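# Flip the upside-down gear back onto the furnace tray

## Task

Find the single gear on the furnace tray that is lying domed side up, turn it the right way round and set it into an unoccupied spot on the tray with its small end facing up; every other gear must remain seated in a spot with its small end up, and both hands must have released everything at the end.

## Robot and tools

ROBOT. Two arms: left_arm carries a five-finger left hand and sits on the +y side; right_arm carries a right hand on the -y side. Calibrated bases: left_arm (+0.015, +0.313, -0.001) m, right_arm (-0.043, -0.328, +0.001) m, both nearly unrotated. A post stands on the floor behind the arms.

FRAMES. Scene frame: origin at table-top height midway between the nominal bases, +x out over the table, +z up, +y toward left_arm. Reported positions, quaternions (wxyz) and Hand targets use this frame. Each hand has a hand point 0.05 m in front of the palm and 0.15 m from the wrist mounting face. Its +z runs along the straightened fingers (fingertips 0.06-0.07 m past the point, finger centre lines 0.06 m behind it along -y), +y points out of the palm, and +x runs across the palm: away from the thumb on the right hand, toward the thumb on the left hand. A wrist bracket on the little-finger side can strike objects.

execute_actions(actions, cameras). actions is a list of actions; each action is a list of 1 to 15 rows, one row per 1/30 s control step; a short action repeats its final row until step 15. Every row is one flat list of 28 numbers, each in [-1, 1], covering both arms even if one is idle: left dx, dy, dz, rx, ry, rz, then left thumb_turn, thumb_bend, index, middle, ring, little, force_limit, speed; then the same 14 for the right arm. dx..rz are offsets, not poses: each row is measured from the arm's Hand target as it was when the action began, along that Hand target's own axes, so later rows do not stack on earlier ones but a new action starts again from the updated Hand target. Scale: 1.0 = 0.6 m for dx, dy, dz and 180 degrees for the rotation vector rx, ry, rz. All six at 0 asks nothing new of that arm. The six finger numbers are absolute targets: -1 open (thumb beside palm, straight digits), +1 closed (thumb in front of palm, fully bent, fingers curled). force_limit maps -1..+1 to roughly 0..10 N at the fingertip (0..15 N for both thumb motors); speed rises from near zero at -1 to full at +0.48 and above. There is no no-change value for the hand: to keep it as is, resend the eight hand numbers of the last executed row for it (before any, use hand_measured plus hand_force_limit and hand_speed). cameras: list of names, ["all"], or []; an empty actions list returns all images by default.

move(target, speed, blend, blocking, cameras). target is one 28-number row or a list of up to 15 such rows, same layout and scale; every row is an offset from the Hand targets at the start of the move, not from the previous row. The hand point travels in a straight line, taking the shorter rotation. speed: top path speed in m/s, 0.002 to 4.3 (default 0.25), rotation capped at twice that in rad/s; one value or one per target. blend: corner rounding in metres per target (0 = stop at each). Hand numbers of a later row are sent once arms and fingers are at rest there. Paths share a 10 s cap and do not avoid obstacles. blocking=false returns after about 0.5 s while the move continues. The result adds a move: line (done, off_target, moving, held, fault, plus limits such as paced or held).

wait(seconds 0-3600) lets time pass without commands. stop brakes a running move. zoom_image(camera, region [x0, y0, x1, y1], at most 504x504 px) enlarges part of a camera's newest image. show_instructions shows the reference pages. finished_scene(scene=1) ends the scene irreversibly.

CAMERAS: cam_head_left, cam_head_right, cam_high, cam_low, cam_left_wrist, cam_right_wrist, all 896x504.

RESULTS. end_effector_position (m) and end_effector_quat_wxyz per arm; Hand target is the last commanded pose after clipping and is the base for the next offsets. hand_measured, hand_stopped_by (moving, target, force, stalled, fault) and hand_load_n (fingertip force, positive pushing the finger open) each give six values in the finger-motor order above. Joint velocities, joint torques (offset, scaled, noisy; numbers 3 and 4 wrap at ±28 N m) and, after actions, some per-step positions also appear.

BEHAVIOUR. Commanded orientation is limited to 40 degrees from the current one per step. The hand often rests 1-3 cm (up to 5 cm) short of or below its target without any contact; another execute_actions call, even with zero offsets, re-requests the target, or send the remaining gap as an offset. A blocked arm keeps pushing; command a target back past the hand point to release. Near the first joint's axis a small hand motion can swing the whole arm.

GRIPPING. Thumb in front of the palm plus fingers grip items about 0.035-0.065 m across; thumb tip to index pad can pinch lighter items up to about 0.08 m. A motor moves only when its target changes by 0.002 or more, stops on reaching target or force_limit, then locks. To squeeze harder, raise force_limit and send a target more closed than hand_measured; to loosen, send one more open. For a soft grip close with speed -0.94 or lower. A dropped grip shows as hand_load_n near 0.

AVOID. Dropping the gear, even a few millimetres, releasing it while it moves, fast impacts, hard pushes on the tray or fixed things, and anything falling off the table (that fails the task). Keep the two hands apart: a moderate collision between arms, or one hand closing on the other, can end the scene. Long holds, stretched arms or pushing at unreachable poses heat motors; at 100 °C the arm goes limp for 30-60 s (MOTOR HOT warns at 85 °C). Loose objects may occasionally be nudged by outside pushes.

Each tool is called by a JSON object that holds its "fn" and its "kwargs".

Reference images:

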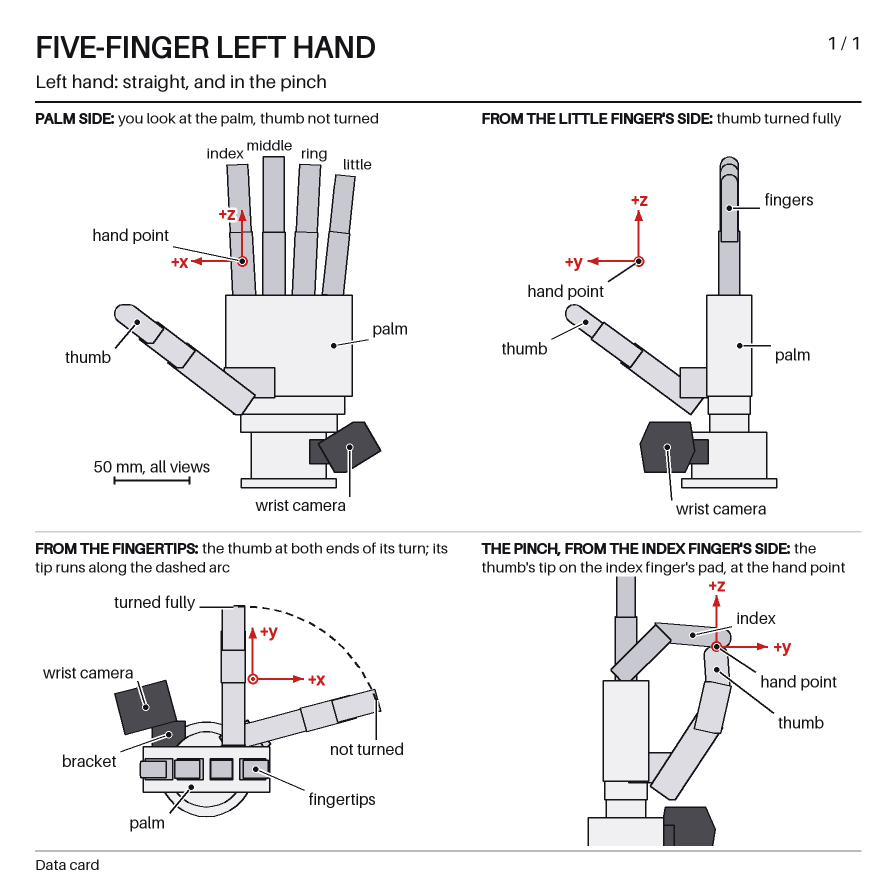

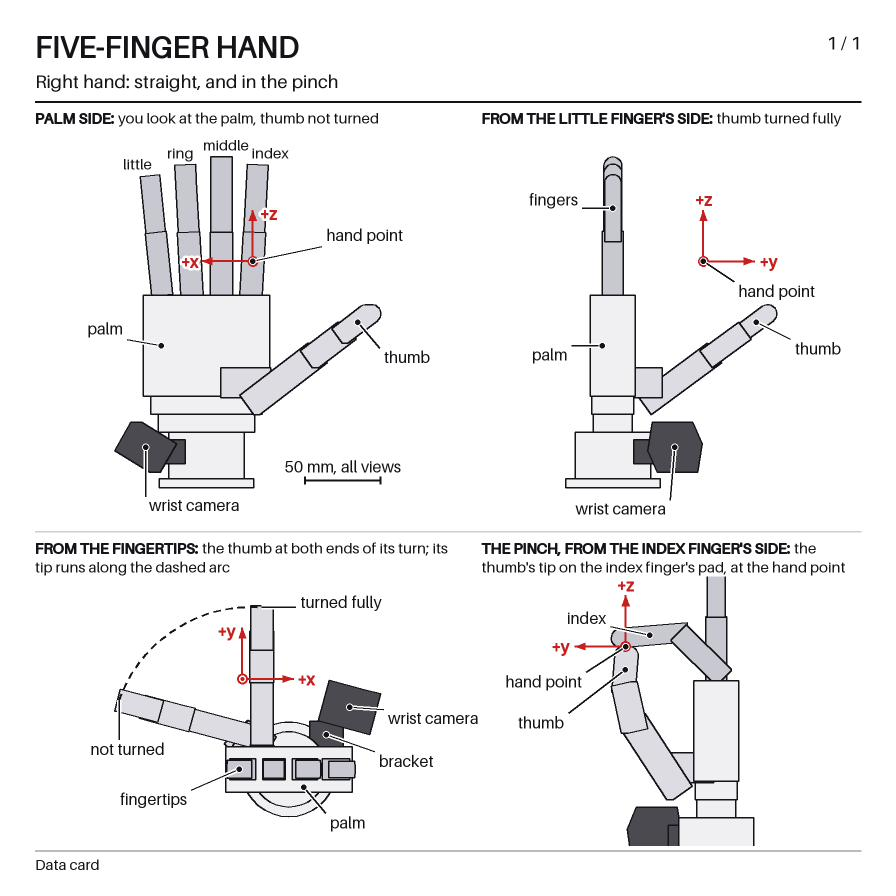

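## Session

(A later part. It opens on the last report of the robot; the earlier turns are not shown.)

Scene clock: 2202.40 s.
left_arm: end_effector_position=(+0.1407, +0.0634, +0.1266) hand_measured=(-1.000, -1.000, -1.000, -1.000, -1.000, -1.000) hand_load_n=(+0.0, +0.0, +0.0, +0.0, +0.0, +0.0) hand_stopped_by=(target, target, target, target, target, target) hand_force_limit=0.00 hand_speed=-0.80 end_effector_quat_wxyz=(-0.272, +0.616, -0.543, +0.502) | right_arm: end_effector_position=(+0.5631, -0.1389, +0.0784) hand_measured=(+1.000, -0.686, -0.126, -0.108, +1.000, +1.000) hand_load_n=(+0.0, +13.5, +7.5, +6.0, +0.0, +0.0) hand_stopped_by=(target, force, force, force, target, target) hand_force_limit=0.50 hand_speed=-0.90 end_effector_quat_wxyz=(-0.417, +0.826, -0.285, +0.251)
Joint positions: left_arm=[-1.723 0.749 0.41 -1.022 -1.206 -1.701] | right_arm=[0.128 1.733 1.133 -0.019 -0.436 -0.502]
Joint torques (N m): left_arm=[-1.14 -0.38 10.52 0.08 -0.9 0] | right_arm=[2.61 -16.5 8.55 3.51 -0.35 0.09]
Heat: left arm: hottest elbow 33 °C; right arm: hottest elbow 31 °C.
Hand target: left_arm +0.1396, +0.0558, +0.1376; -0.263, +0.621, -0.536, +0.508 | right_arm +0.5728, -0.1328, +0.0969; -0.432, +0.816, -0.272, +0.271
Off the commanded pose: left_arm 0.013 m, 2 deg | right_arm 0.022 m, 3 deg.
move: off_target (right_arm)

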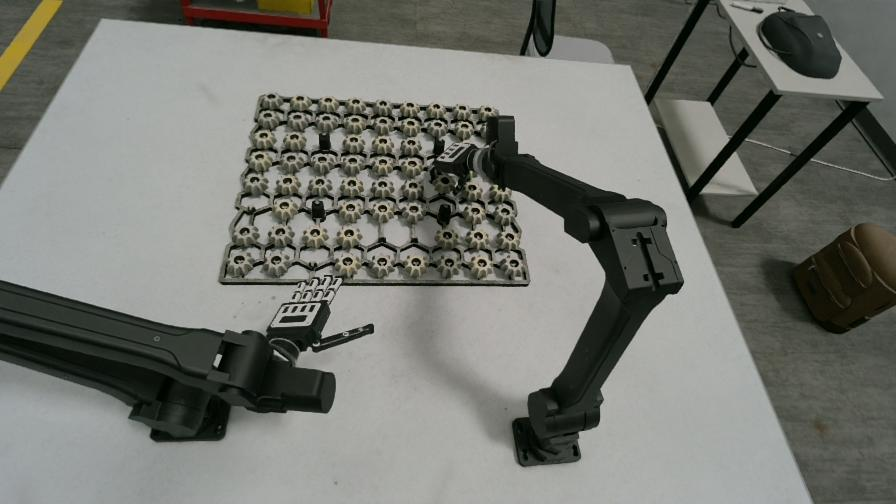

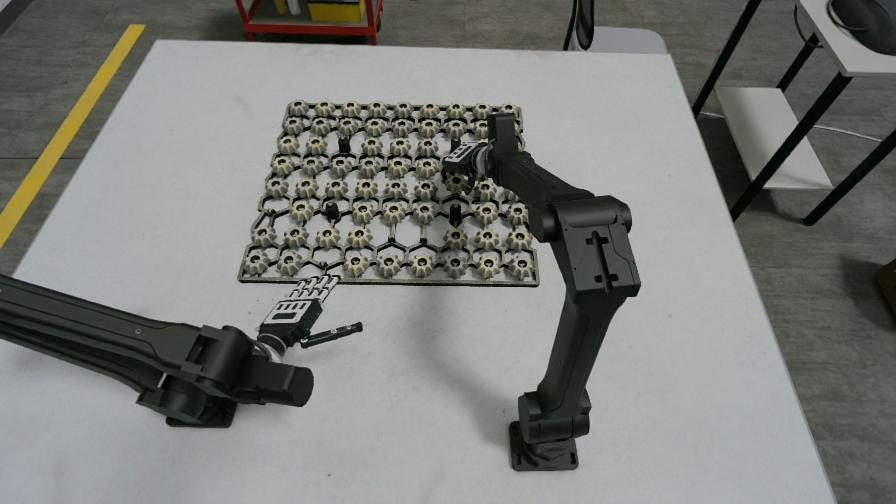

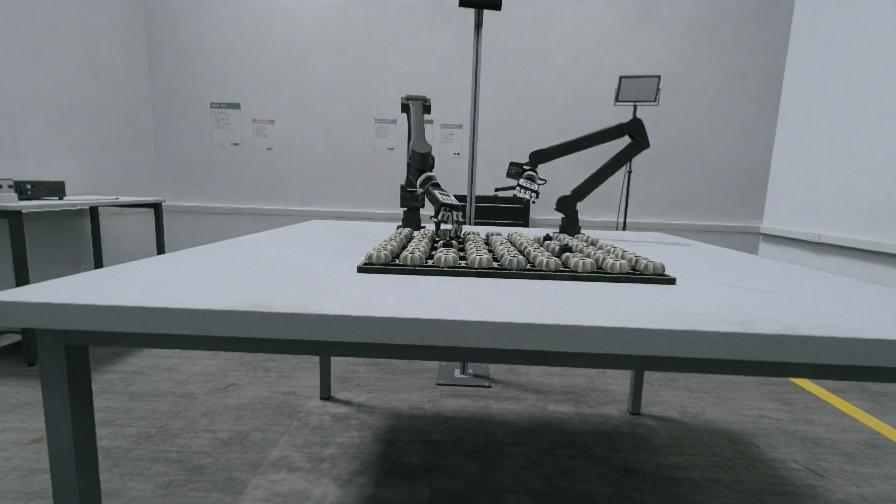

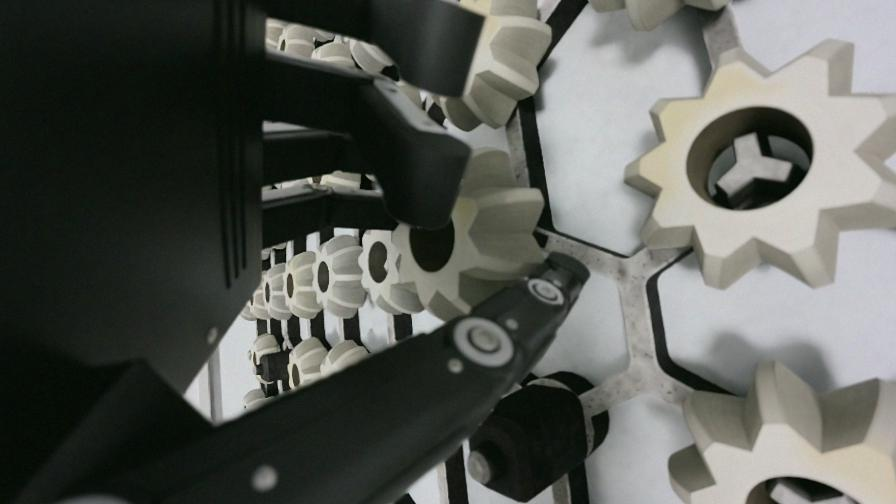

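{"fn": "move", "kwargs": {"target": [0,0,0,0,0,0,-1,-1,-1,-1,-1,-1,0,-0.8,-0.0017,0.0192,0.0175,0,0,0,1,-0.2,0.2,0.2,1,1,0.5,-0.9], "speed": 0.05, "cameras": ["cam_head_left","cam_head_right","cam_low","cam_right_wrist"]}}

{"fn": "zoom_image", "kwargs": {"camera": "cam_head_left", "region": [410, 150, 480, 220]}}

{"fn": "zoom_image", "kwargs": {"camera": "cam_head_right", "region": [420, 150, 490, 220]}}

{"fn": "zoom_image", "kwargs": {"camera": "cam_low", "region": [415, 215, 475, 265]}}

{"fn": "zoom_image", "kwargs": {"camera": "cam_right_wrist", "region": [380, 140, 640, 400]}}

Scene clock: 2229.77 s.
left_arm: end_effector_position=(+0.1407, +0.0634, +0.1266) hand_measured=(-1.000, -1.000, -1.000, -1.000, -1.000, -1.000) hand_load_n=(+0.0, +0.0, +0.0, +0.0, +0.0, +0.0) hand_stopped_by=(target, target, target, target, target, target) hand_force_limit=0.00 hand_speed=-0.80 end_effector_quat_wxyz=(-0.272, +0.616, -0.543, +0.502) | right_arm: end_effector_position=(+0.5679, -0.1381, +0.0623) hand_measured=(+1.000, -0.686, -0.126, -0.108, +1.000, +1.000) hand_load_n=(+0.0, +13.5, +7.5, +6.0, +0.0, +0.0) hand_stopped_by=(target, force, force, force, target, target) hand_force_limit=0.50 hand_speed=-0.90 end_effector_quat_wxyz=(-0.417, +0.826, -0.285, +0.251)
Joint positions: left_arm=[-1.723 0.749 0.41 -1.022 -1.206 -1.701] | right_arm=[0.128 1.769 1.133 0.016 -0.436 -0.502]
Joint torques (N m): left_arm=[-1.08 -0.38 10.52 0.06 -0.9 0] | right_arm=[2.61 -17.14 8.16 3.51 -0.33 0.09]
Heat: left arm: hottest elbow 33 °C; right arm: hottest elbow 30 °C.
Hand target: left_arm +0.1396, +0.0558, +0.1376; -0.263, +0.621, -0.536, +0.508 | right_arm +0.5768, -0.1318, +0.0817; -0.432, +0.816, -0.272, +0.271
Off the commanded pose: left_arm 0.013 m, 2 deg | right_arm 0.022 m, 3 deg.
move: off_target (right_arm)

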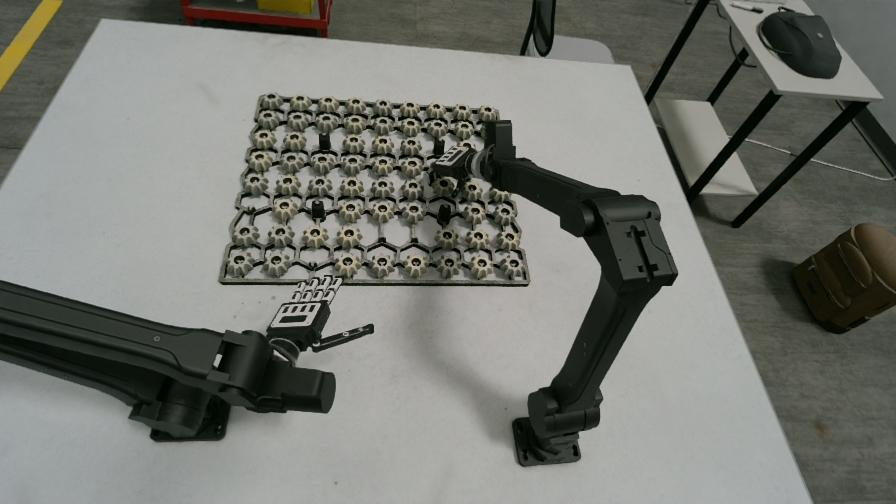

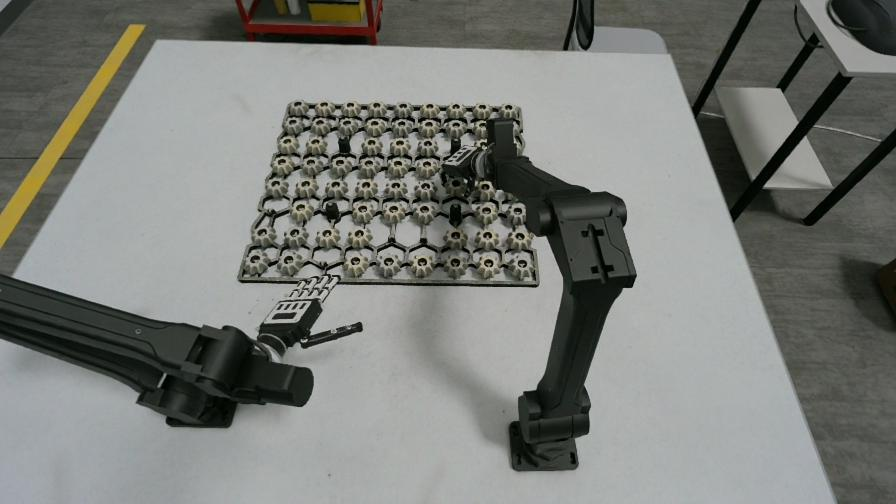

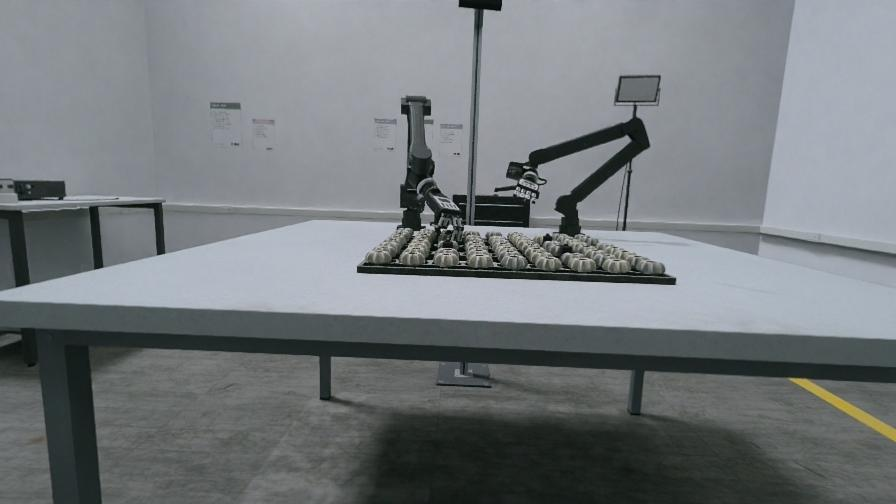

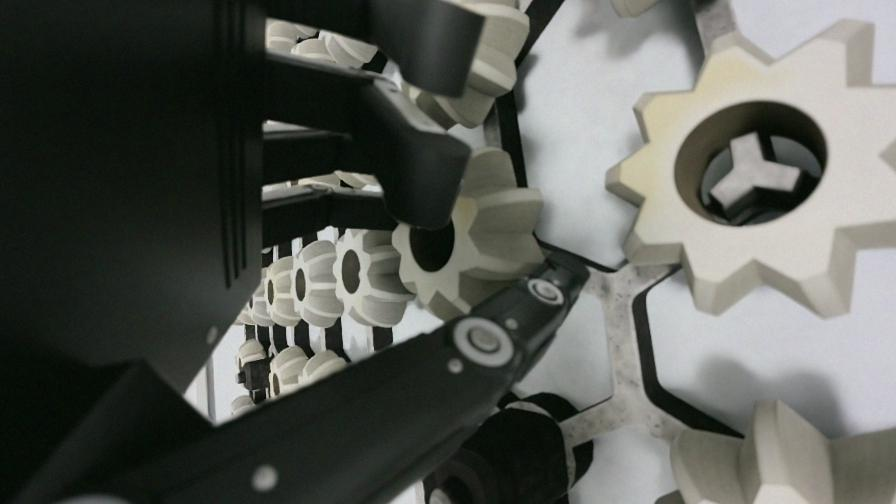

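Scaled by 7.200 from the camera's image (finer frame: 1280x720).

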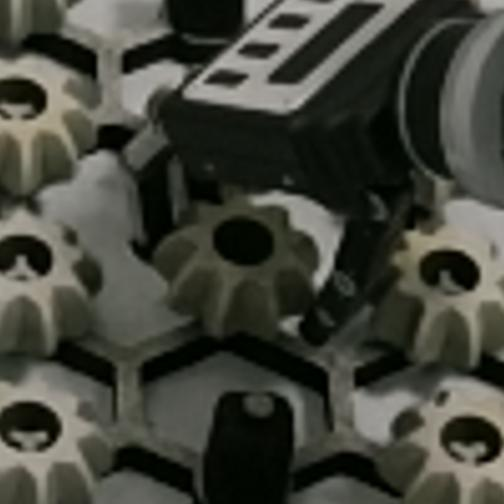

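Scaled by 7.200 from the camera's image (finer frame: 1280x720).

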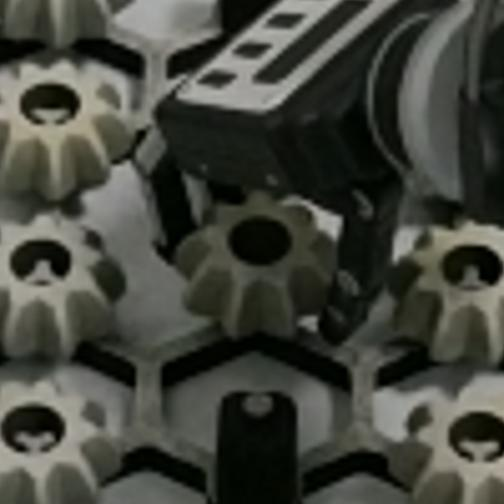

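Scaled by 8.400 from the camera's image (finer frame: 1280x720).

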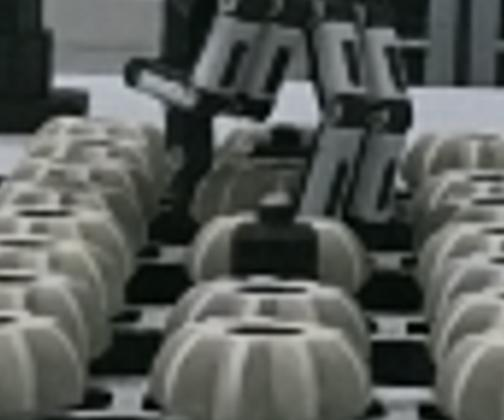

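Scaled by 1.938 from the camera's image (finer frame: 1280x720).

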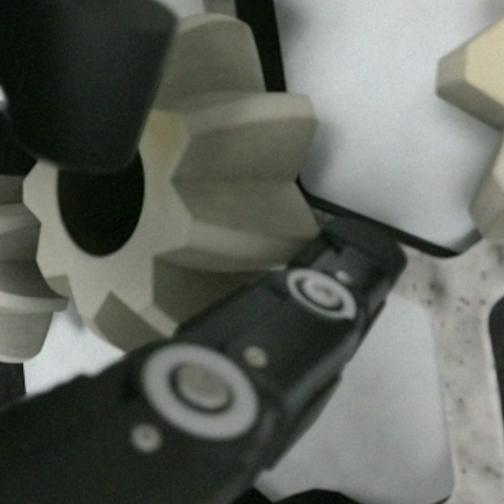

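{"fn": "move", "kwargs": {"target": [0,0,0,0,0,0,-1,-1,-1,-1,-1,-1,0,-0.8,-0.0019,0.0126,0.0107,0,0,0,1,-0.2,0.2,0.2,1,1,0.5,-0.9], "speed": 0.04, "cameras": ["cam_head_left","cam_head_right","cam_low","cam_right_wrist"]}}

{"fn": "zoom_image", "kwargs": {"camera": "cam_head_left", "region": [410, 150, 480, 220]}}

{"fn": "zoom_image", "kwargs": {"camera": "cam_head_right", "region": [420, 150, 490, 220]}}

Scene clock: 2241.73 s.
left_arm: end_effector_position=(+0.1407, +0.0634, +0.1266) hand_measured=(-1.000, -1.000, -1.000, -1.000, -1.000, -1.000) hand_load_n=(+0.0, +0.0, +0.0, +0.0, +0.0, +0.0) hand_stopped_by=(target, target, target, target, target, target) hand_force_limit=0.00 hand_speed=-0.80 end_effector_quat_wxyz=(-0.272, +0.616, -0.543, +0.502) | right_arm: end_effector_position=(+0.5682, -0.1378, +0.0555) hand_measured=(+1.000, -0.686, -0.126, -0.108, +1.000, +1.000) hand_load_n=(+0.0, +13.5, +7.5, +5.5, +0.0, +0.0) hand_stopped_by=(target, force, force, force, target, target) hand_force_limit=0.50 hand_speed=-0.90 end_effector_quat_wxyz=(-0.417, +0.826, -0.285, +0.251)
Joint positions: left_arm=[-1.723 0.749 0.41 -1.022 -1.206 -1.701] | right_arm=[0.128 1.78 1.127 0.035 -0.436 -0.502]
Joint torques (N m): left_arm=[-1.14 -0.38 10.52 0.05 -0.9 0] | right_arm=[2.55 -16.5 8.27 3.7 -0.31 0.1]
Heat: left arm: hottest elbow 33 °C; right arm: hottest elbow 30 °C.
Hand target: left_arm +0.1396, +0.0558, +0.1376; -0.263, +0.621, -0.536, +0.508 | right_arm +0.5786, -0.1310, +0.0718; -0.432, +0.816, -0.272, +0.271
Off the commanded pose: left_arm 0.013 m, 2 deg | right_arm 0.021 m, 3 deg.
move: off_target (right_arm)

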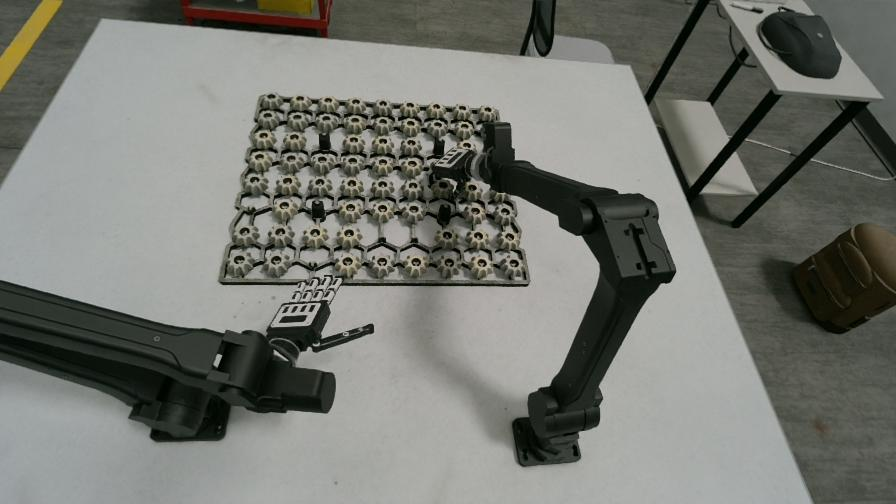

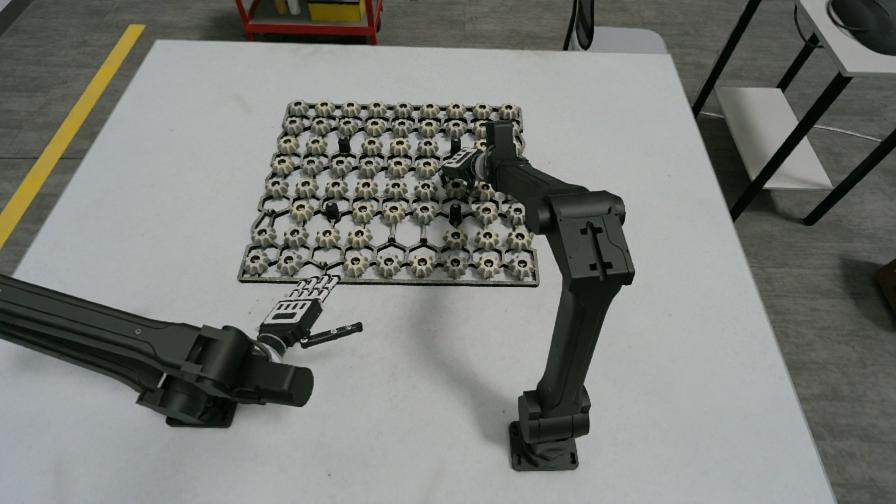

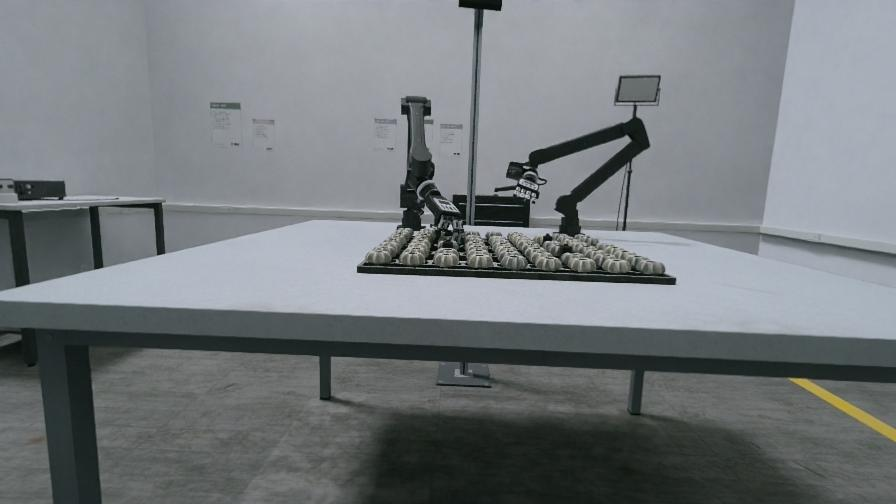

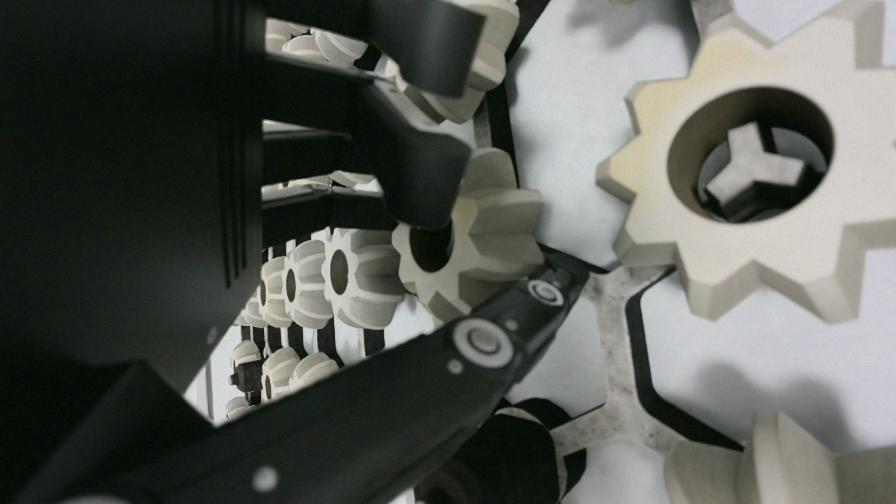

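Scaled by 7.200 from the camera's image (finer frame: 1280x720).

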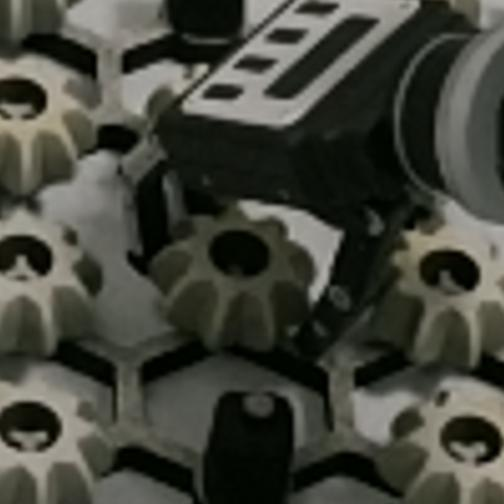

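Scaled by 7.200 from the camera's image (finer frame: 1280x720).

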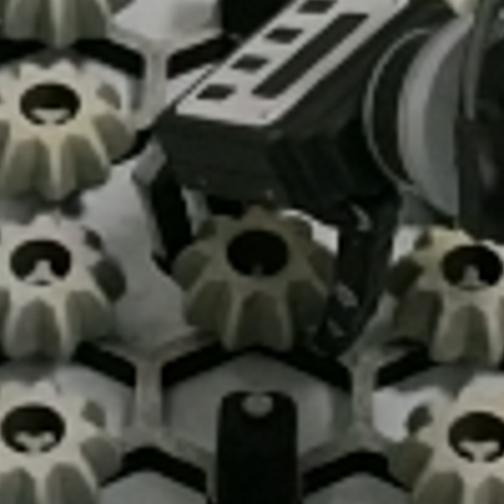

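{"fn": "zoom_image", "kwargs": {"camera": "cam_right_wrist", "region": [390, 200, 490, 300]}}

{"fn": "zoom_image", "kwargs": {"camera": "cam_head_left", "region": [428, 172, 458, 202]}}

{"fn": "zoom_image", "kwargs": {"camera": "cam_head_right", "region": [440, 172, 470, 202]}}

Scaled by 5.040 from the camera's image (finer frame: 1280x720).

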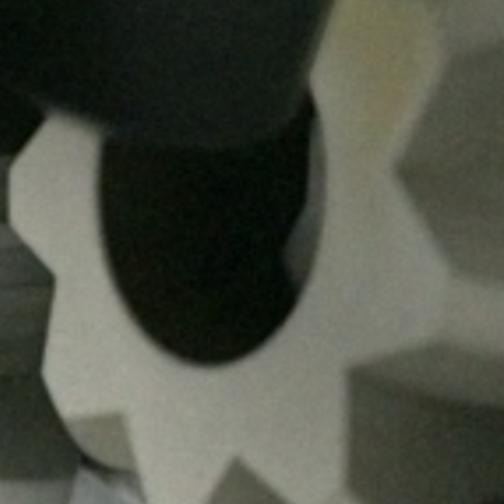

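Scaled by 16.800 from the camera's image (finer frame: 1280x720).

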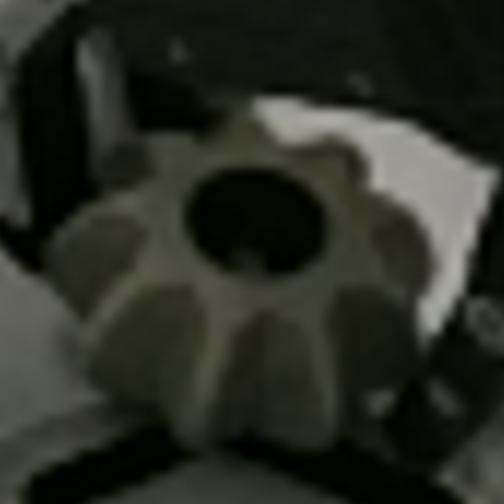

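Scaled by 16.800 from the camera's image (finer frame: 1280x720).

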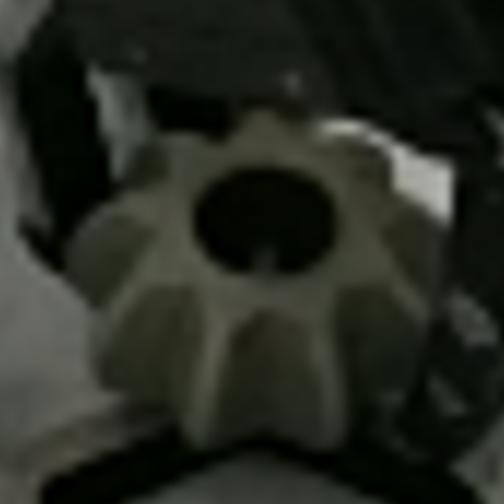

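{"fn": "move", "kwargs": {"target": [0,0,0,0,0,0,-1,-1,-1,-1,-1,-1,0,-0.8,-0.0023,0.0138,0.0091,0,0,0,1,-0.2,0.2,0.2,1,1,0.5,-0.9], "speed": 0.04, "cameras": ["cam_head_left","cam_head_right","cam_right_wrist"]}}

{"fn": "zoom_image", "kwargs": {"camera": "cam_head_left", "region": [410, 150, 480, 220]}}

{"fn": "zoom_image", "kwargs": {"camera": "cam_right_wrist", "region": [390, 200, 490, 300]}}

Scene clock: 2262.67 s.
left_arm: end_effector_position=(+0.1407, +0.0634, +0.1266) hand_measured=(-1.000, -1.000, -1.000, -1.000, -1.000, -1.000) hand_load_n=(+0.0, +0.0, +0.0, +0.0, +0.0, +0.0) hand_stopped_by=(target, target, target, target, target, target) hand_force_limit=0.00 hand_speed=-0.80 end_effector_quat_wxyz=(-0.272, +0.616, -0.543, +0.502) | right_arm: end_effector_position=(+0.5683, -0.1377, +0.0514) hand_measured=(+1.000, -0.686, -0.126, -0.108, +1.000, +1.000) hand_load_n=(+0.0, +14.0, +6.5, +4.5, +0.0, +0.0) hand_stopped_by=(target, force, force, force, target, target) hand_force_limit=0.50 hand_speed=-0.90 end_effector_quat_wxyz=(-0.418, +0.825, -0.284, +0.253)
Joint positions: left_arm=[-1.723 0.749 0.41 -1.022 -1.206 -1.701] | right_arm=[0.128 1.786 1.12 0.052 -0.437 -0.502]
Joint torques (N m): left_arm=[-1.08 -0.44 10.51 0.06 -0.9 0] | right_arm=[2.61 -15.44 8.32 3.96 -0.3 0.09]
Heat: left arm: hottest elbow 33 °C; right arm: hottest elbow 29 °C.
Hand target: left_arm +0.1396, +0.0558, +0.1376; -0.263, +0.621, -0.536, +0.508 | right_arm +0.5797, -0.1310, +0.0620; -0.432, +0.816, -0.272, +0.271
Off the commanded pose: left_arm 0.013 m, 2 deg | right_arm 0.017 m, 3 deg.
move: off_target (right_arm)

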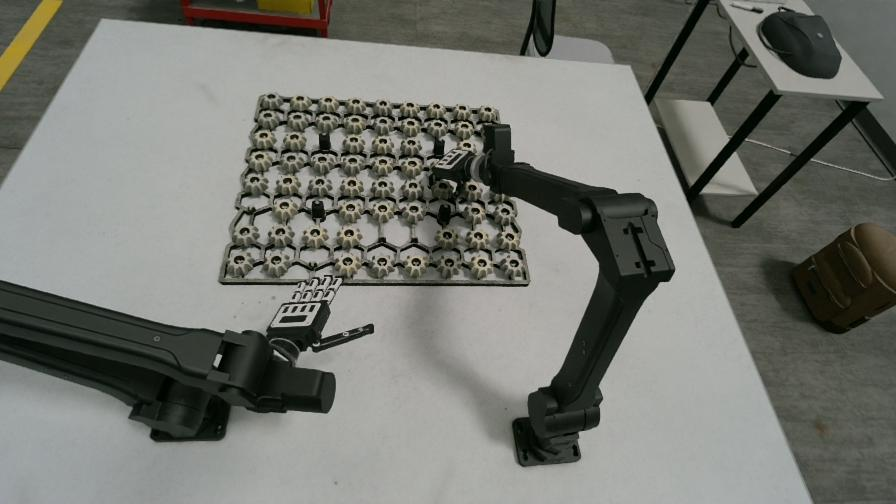

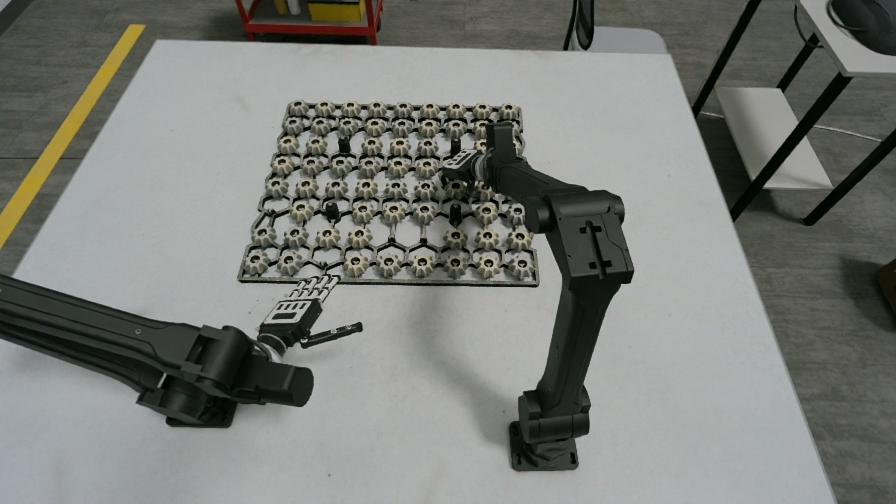

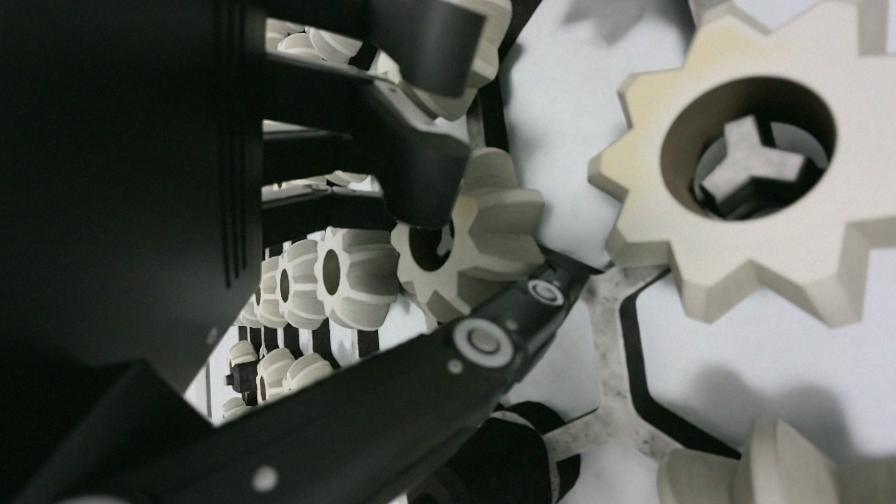

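Scaled by 7.200 from the camera's image (finer frame: 1280x720).

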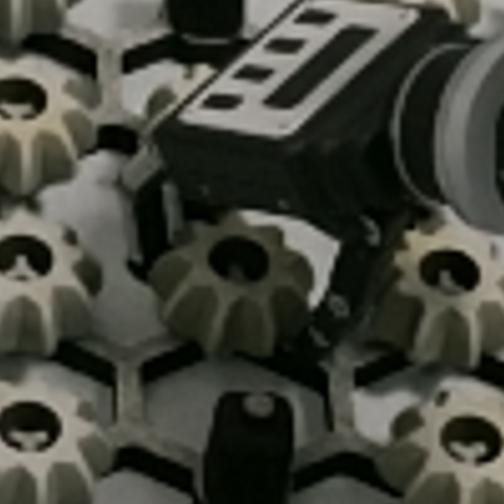

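Scaled by 5.040 from the camera's image (finer frame: 1280x720).

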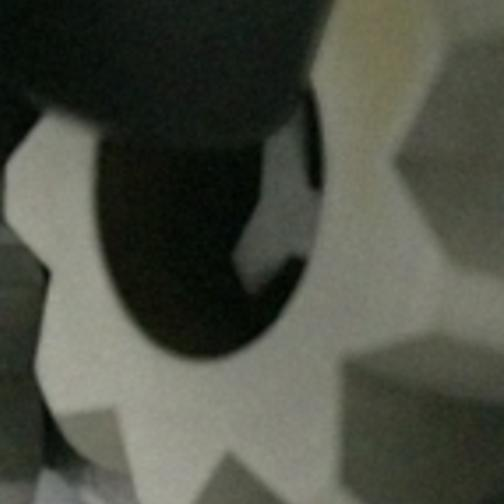

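{"fn": "move", "kwargs": {"target": [0,0,0,0,0,0,-1,-1,-1,-1,-1,-1,0,-0.8,-0.0037,0.0148,0.0067,0,0,0,1,-0.2,0.2,0.2,1,1,0.5,-0.9], "speed": 0.04, "cameras": ["cam_head_left","cam_head_right","cam_right_wrist"]}}

{"fn": "zoom_image", "kwargs": {"camera": "cam_head_left", "region": [410, 150, 480, 220]}}

{"fn": "zoom_image", "kwargs": {"camera": "cam_right_wrist", "region": [390, 200, 490, 300]}}

Scene clock: 2270.63 s.
left_arm: end_effector_position=(+0.1407, +0.0634, +0.1266) hand_measured=(-1.000, -1.000, -1.000, -1.000, -1.000, -1.000) hand_load_n=(-0.5, +0.0, +0.0, +0.0, +0.0, +0.0) hand_stopped_by=(target, target, target, target, target, target) hand_force_limit=0.00 hand_speed=-0.80 end_effector_quat_wxyz=(-0.272, +0.616, -0.543, +0.502) | right_arm: end_effector_position=(+0.5682, -0.1373, +0.0501) hand_measured=(+1.000, -0.686, -0.126, -0.108, +1.000, +1.000) hand_load_n=(+0.0, +14.0, +4.5, +3.0, +0.0, +0.0) hand_stopped_by=(target, force, force, force, target, target) hand_force_limit=0.50 hand_speed=-0.90 end_effector_quat_wxyz=(-0.422, +0.823, -0.281, +0.257)
Joint positions: left_arm=[-1.723 0.749 0.41 -1.022 -1.206 -1.701] | right_arm=[0.128 1.788 1.111 0.074 -0.439 -0.502]
Joint torques (N m): left_arm=[-1.14 -0.38 10.52 0.05 -0.9 0.01] | right_arm=[2.61 -14.21 8.2 4.1 -0.24 0.09]
Heat: left arm: hottest elbow 33 °C; right arm: hottest elbow 29 °C.
Hand target: left_arm +0.1396, +0.0558, +0.1376; -0.263, +0.621, -0.536, +0.508 | right_arm +0.5789, -0.1315, +0.0520; -0.432, +0.816, -0.272, +0.271
Off the commanded pose: left_arm 0.013 m, 2 deg | right_arm 0.012 m, 2 deg.
move: off_target (right_arm)

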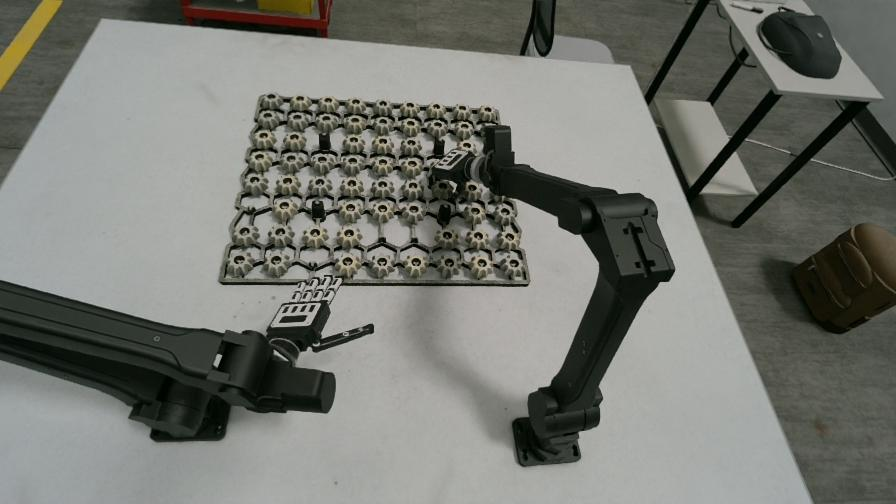

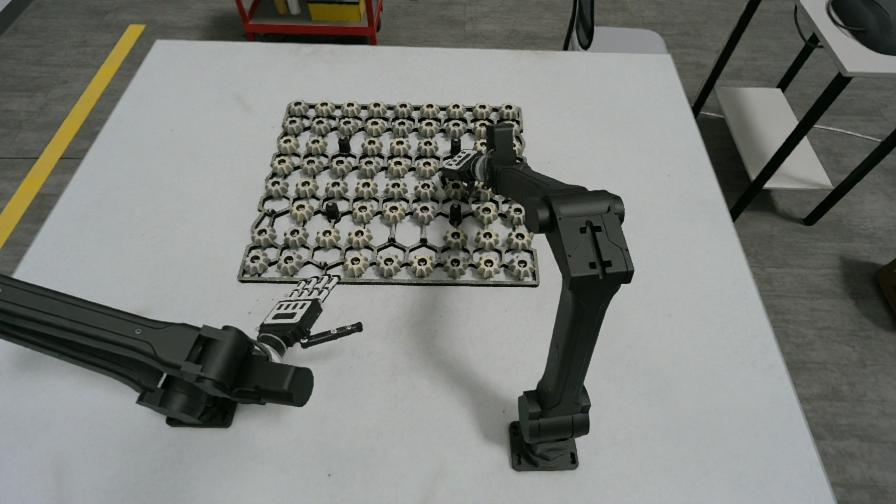

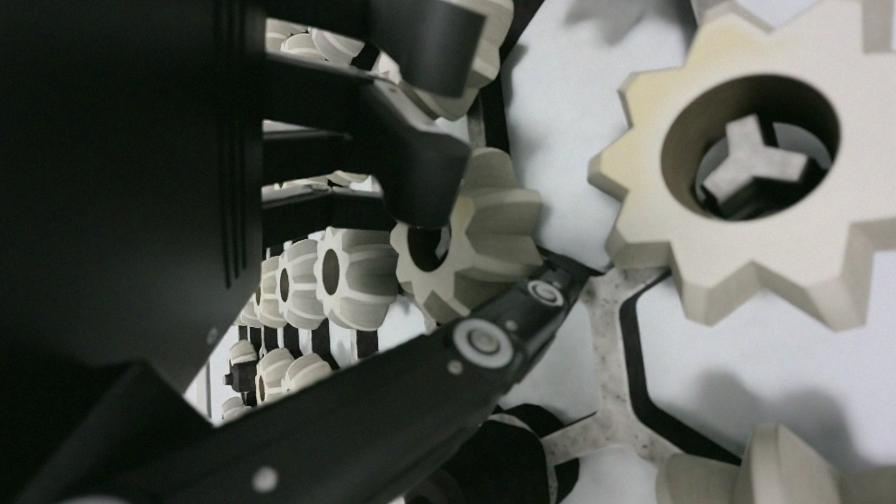

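Scaled by 7.200 from the camera's image (finer frame: 1280x720).

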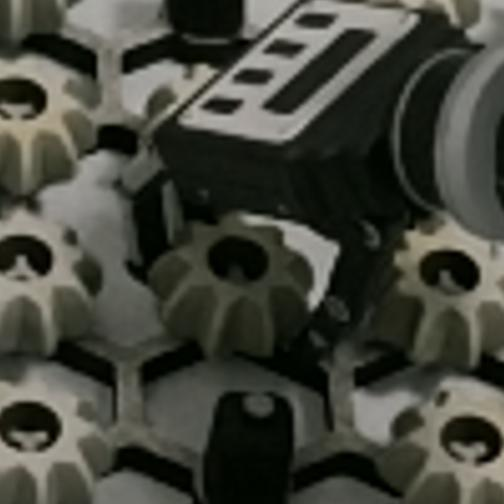

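Scaled by 5.040 from the camera's image (finer frame: 1280x720).

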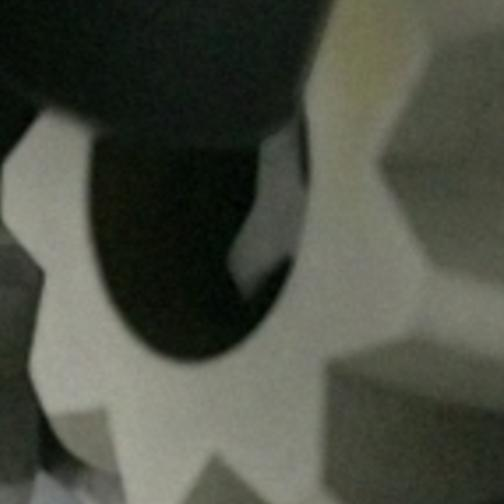

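{"fn": "zoom_image", "kwargs": {"camera": "cam_head_left", "region": [428, 172, 458, 202]}}

{"fn": "zoom_image", "kwargs": {"camera": "cam_head_left", "region": [457, 172, 487, 202]}}

{"fn": "zoom_image", "kwargs": {"camera": "cam_head_left", "region": [398, 172, 428, 202]}}

{"fn": "zoom_image", "kwargs": {"camera": "cam_head_right", "region": [440, 172, 470, 202]}}

{"fn": "zoom_image", "kwargs": {"camera": "cam_head_right", "region": [470, 172, 500, 202]}}

Scaled by 16.800 from the camera's image (finer frame: 1280x720).

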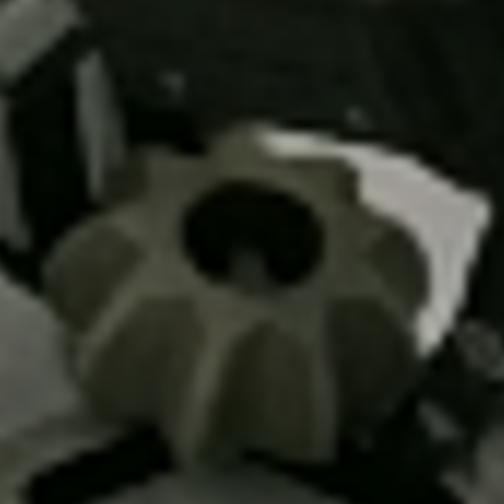

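Scaled by 16.800 from the camera's image (finer frame: 1280x720).

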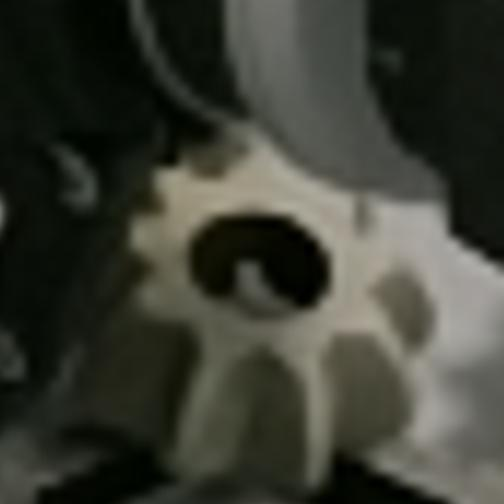

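Scaled by 16.800 from the camera's image (finer frame: 1280x720).

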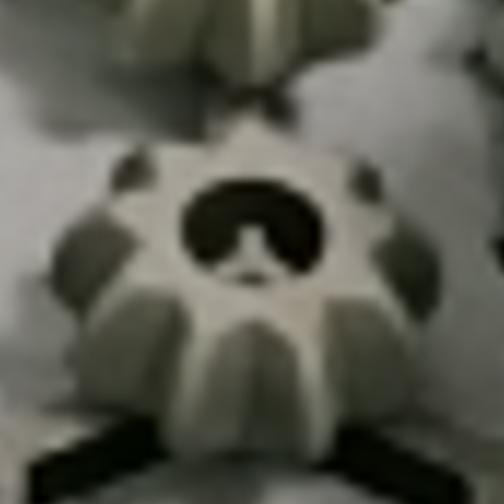

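Scaled by 16.800 from the camera's image (finer frame: 1280x720).

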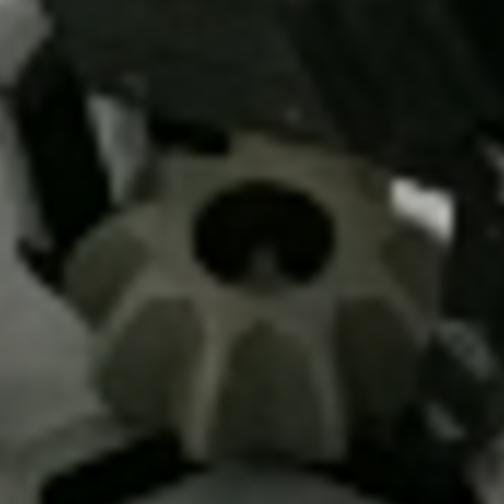

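Scaled by 16.800 from the camera's image (finer frame: 1280x720).

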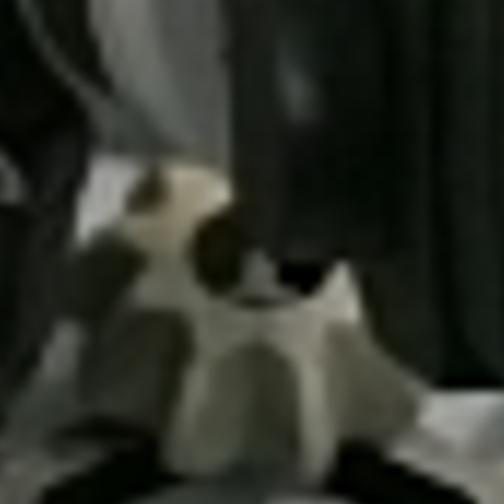

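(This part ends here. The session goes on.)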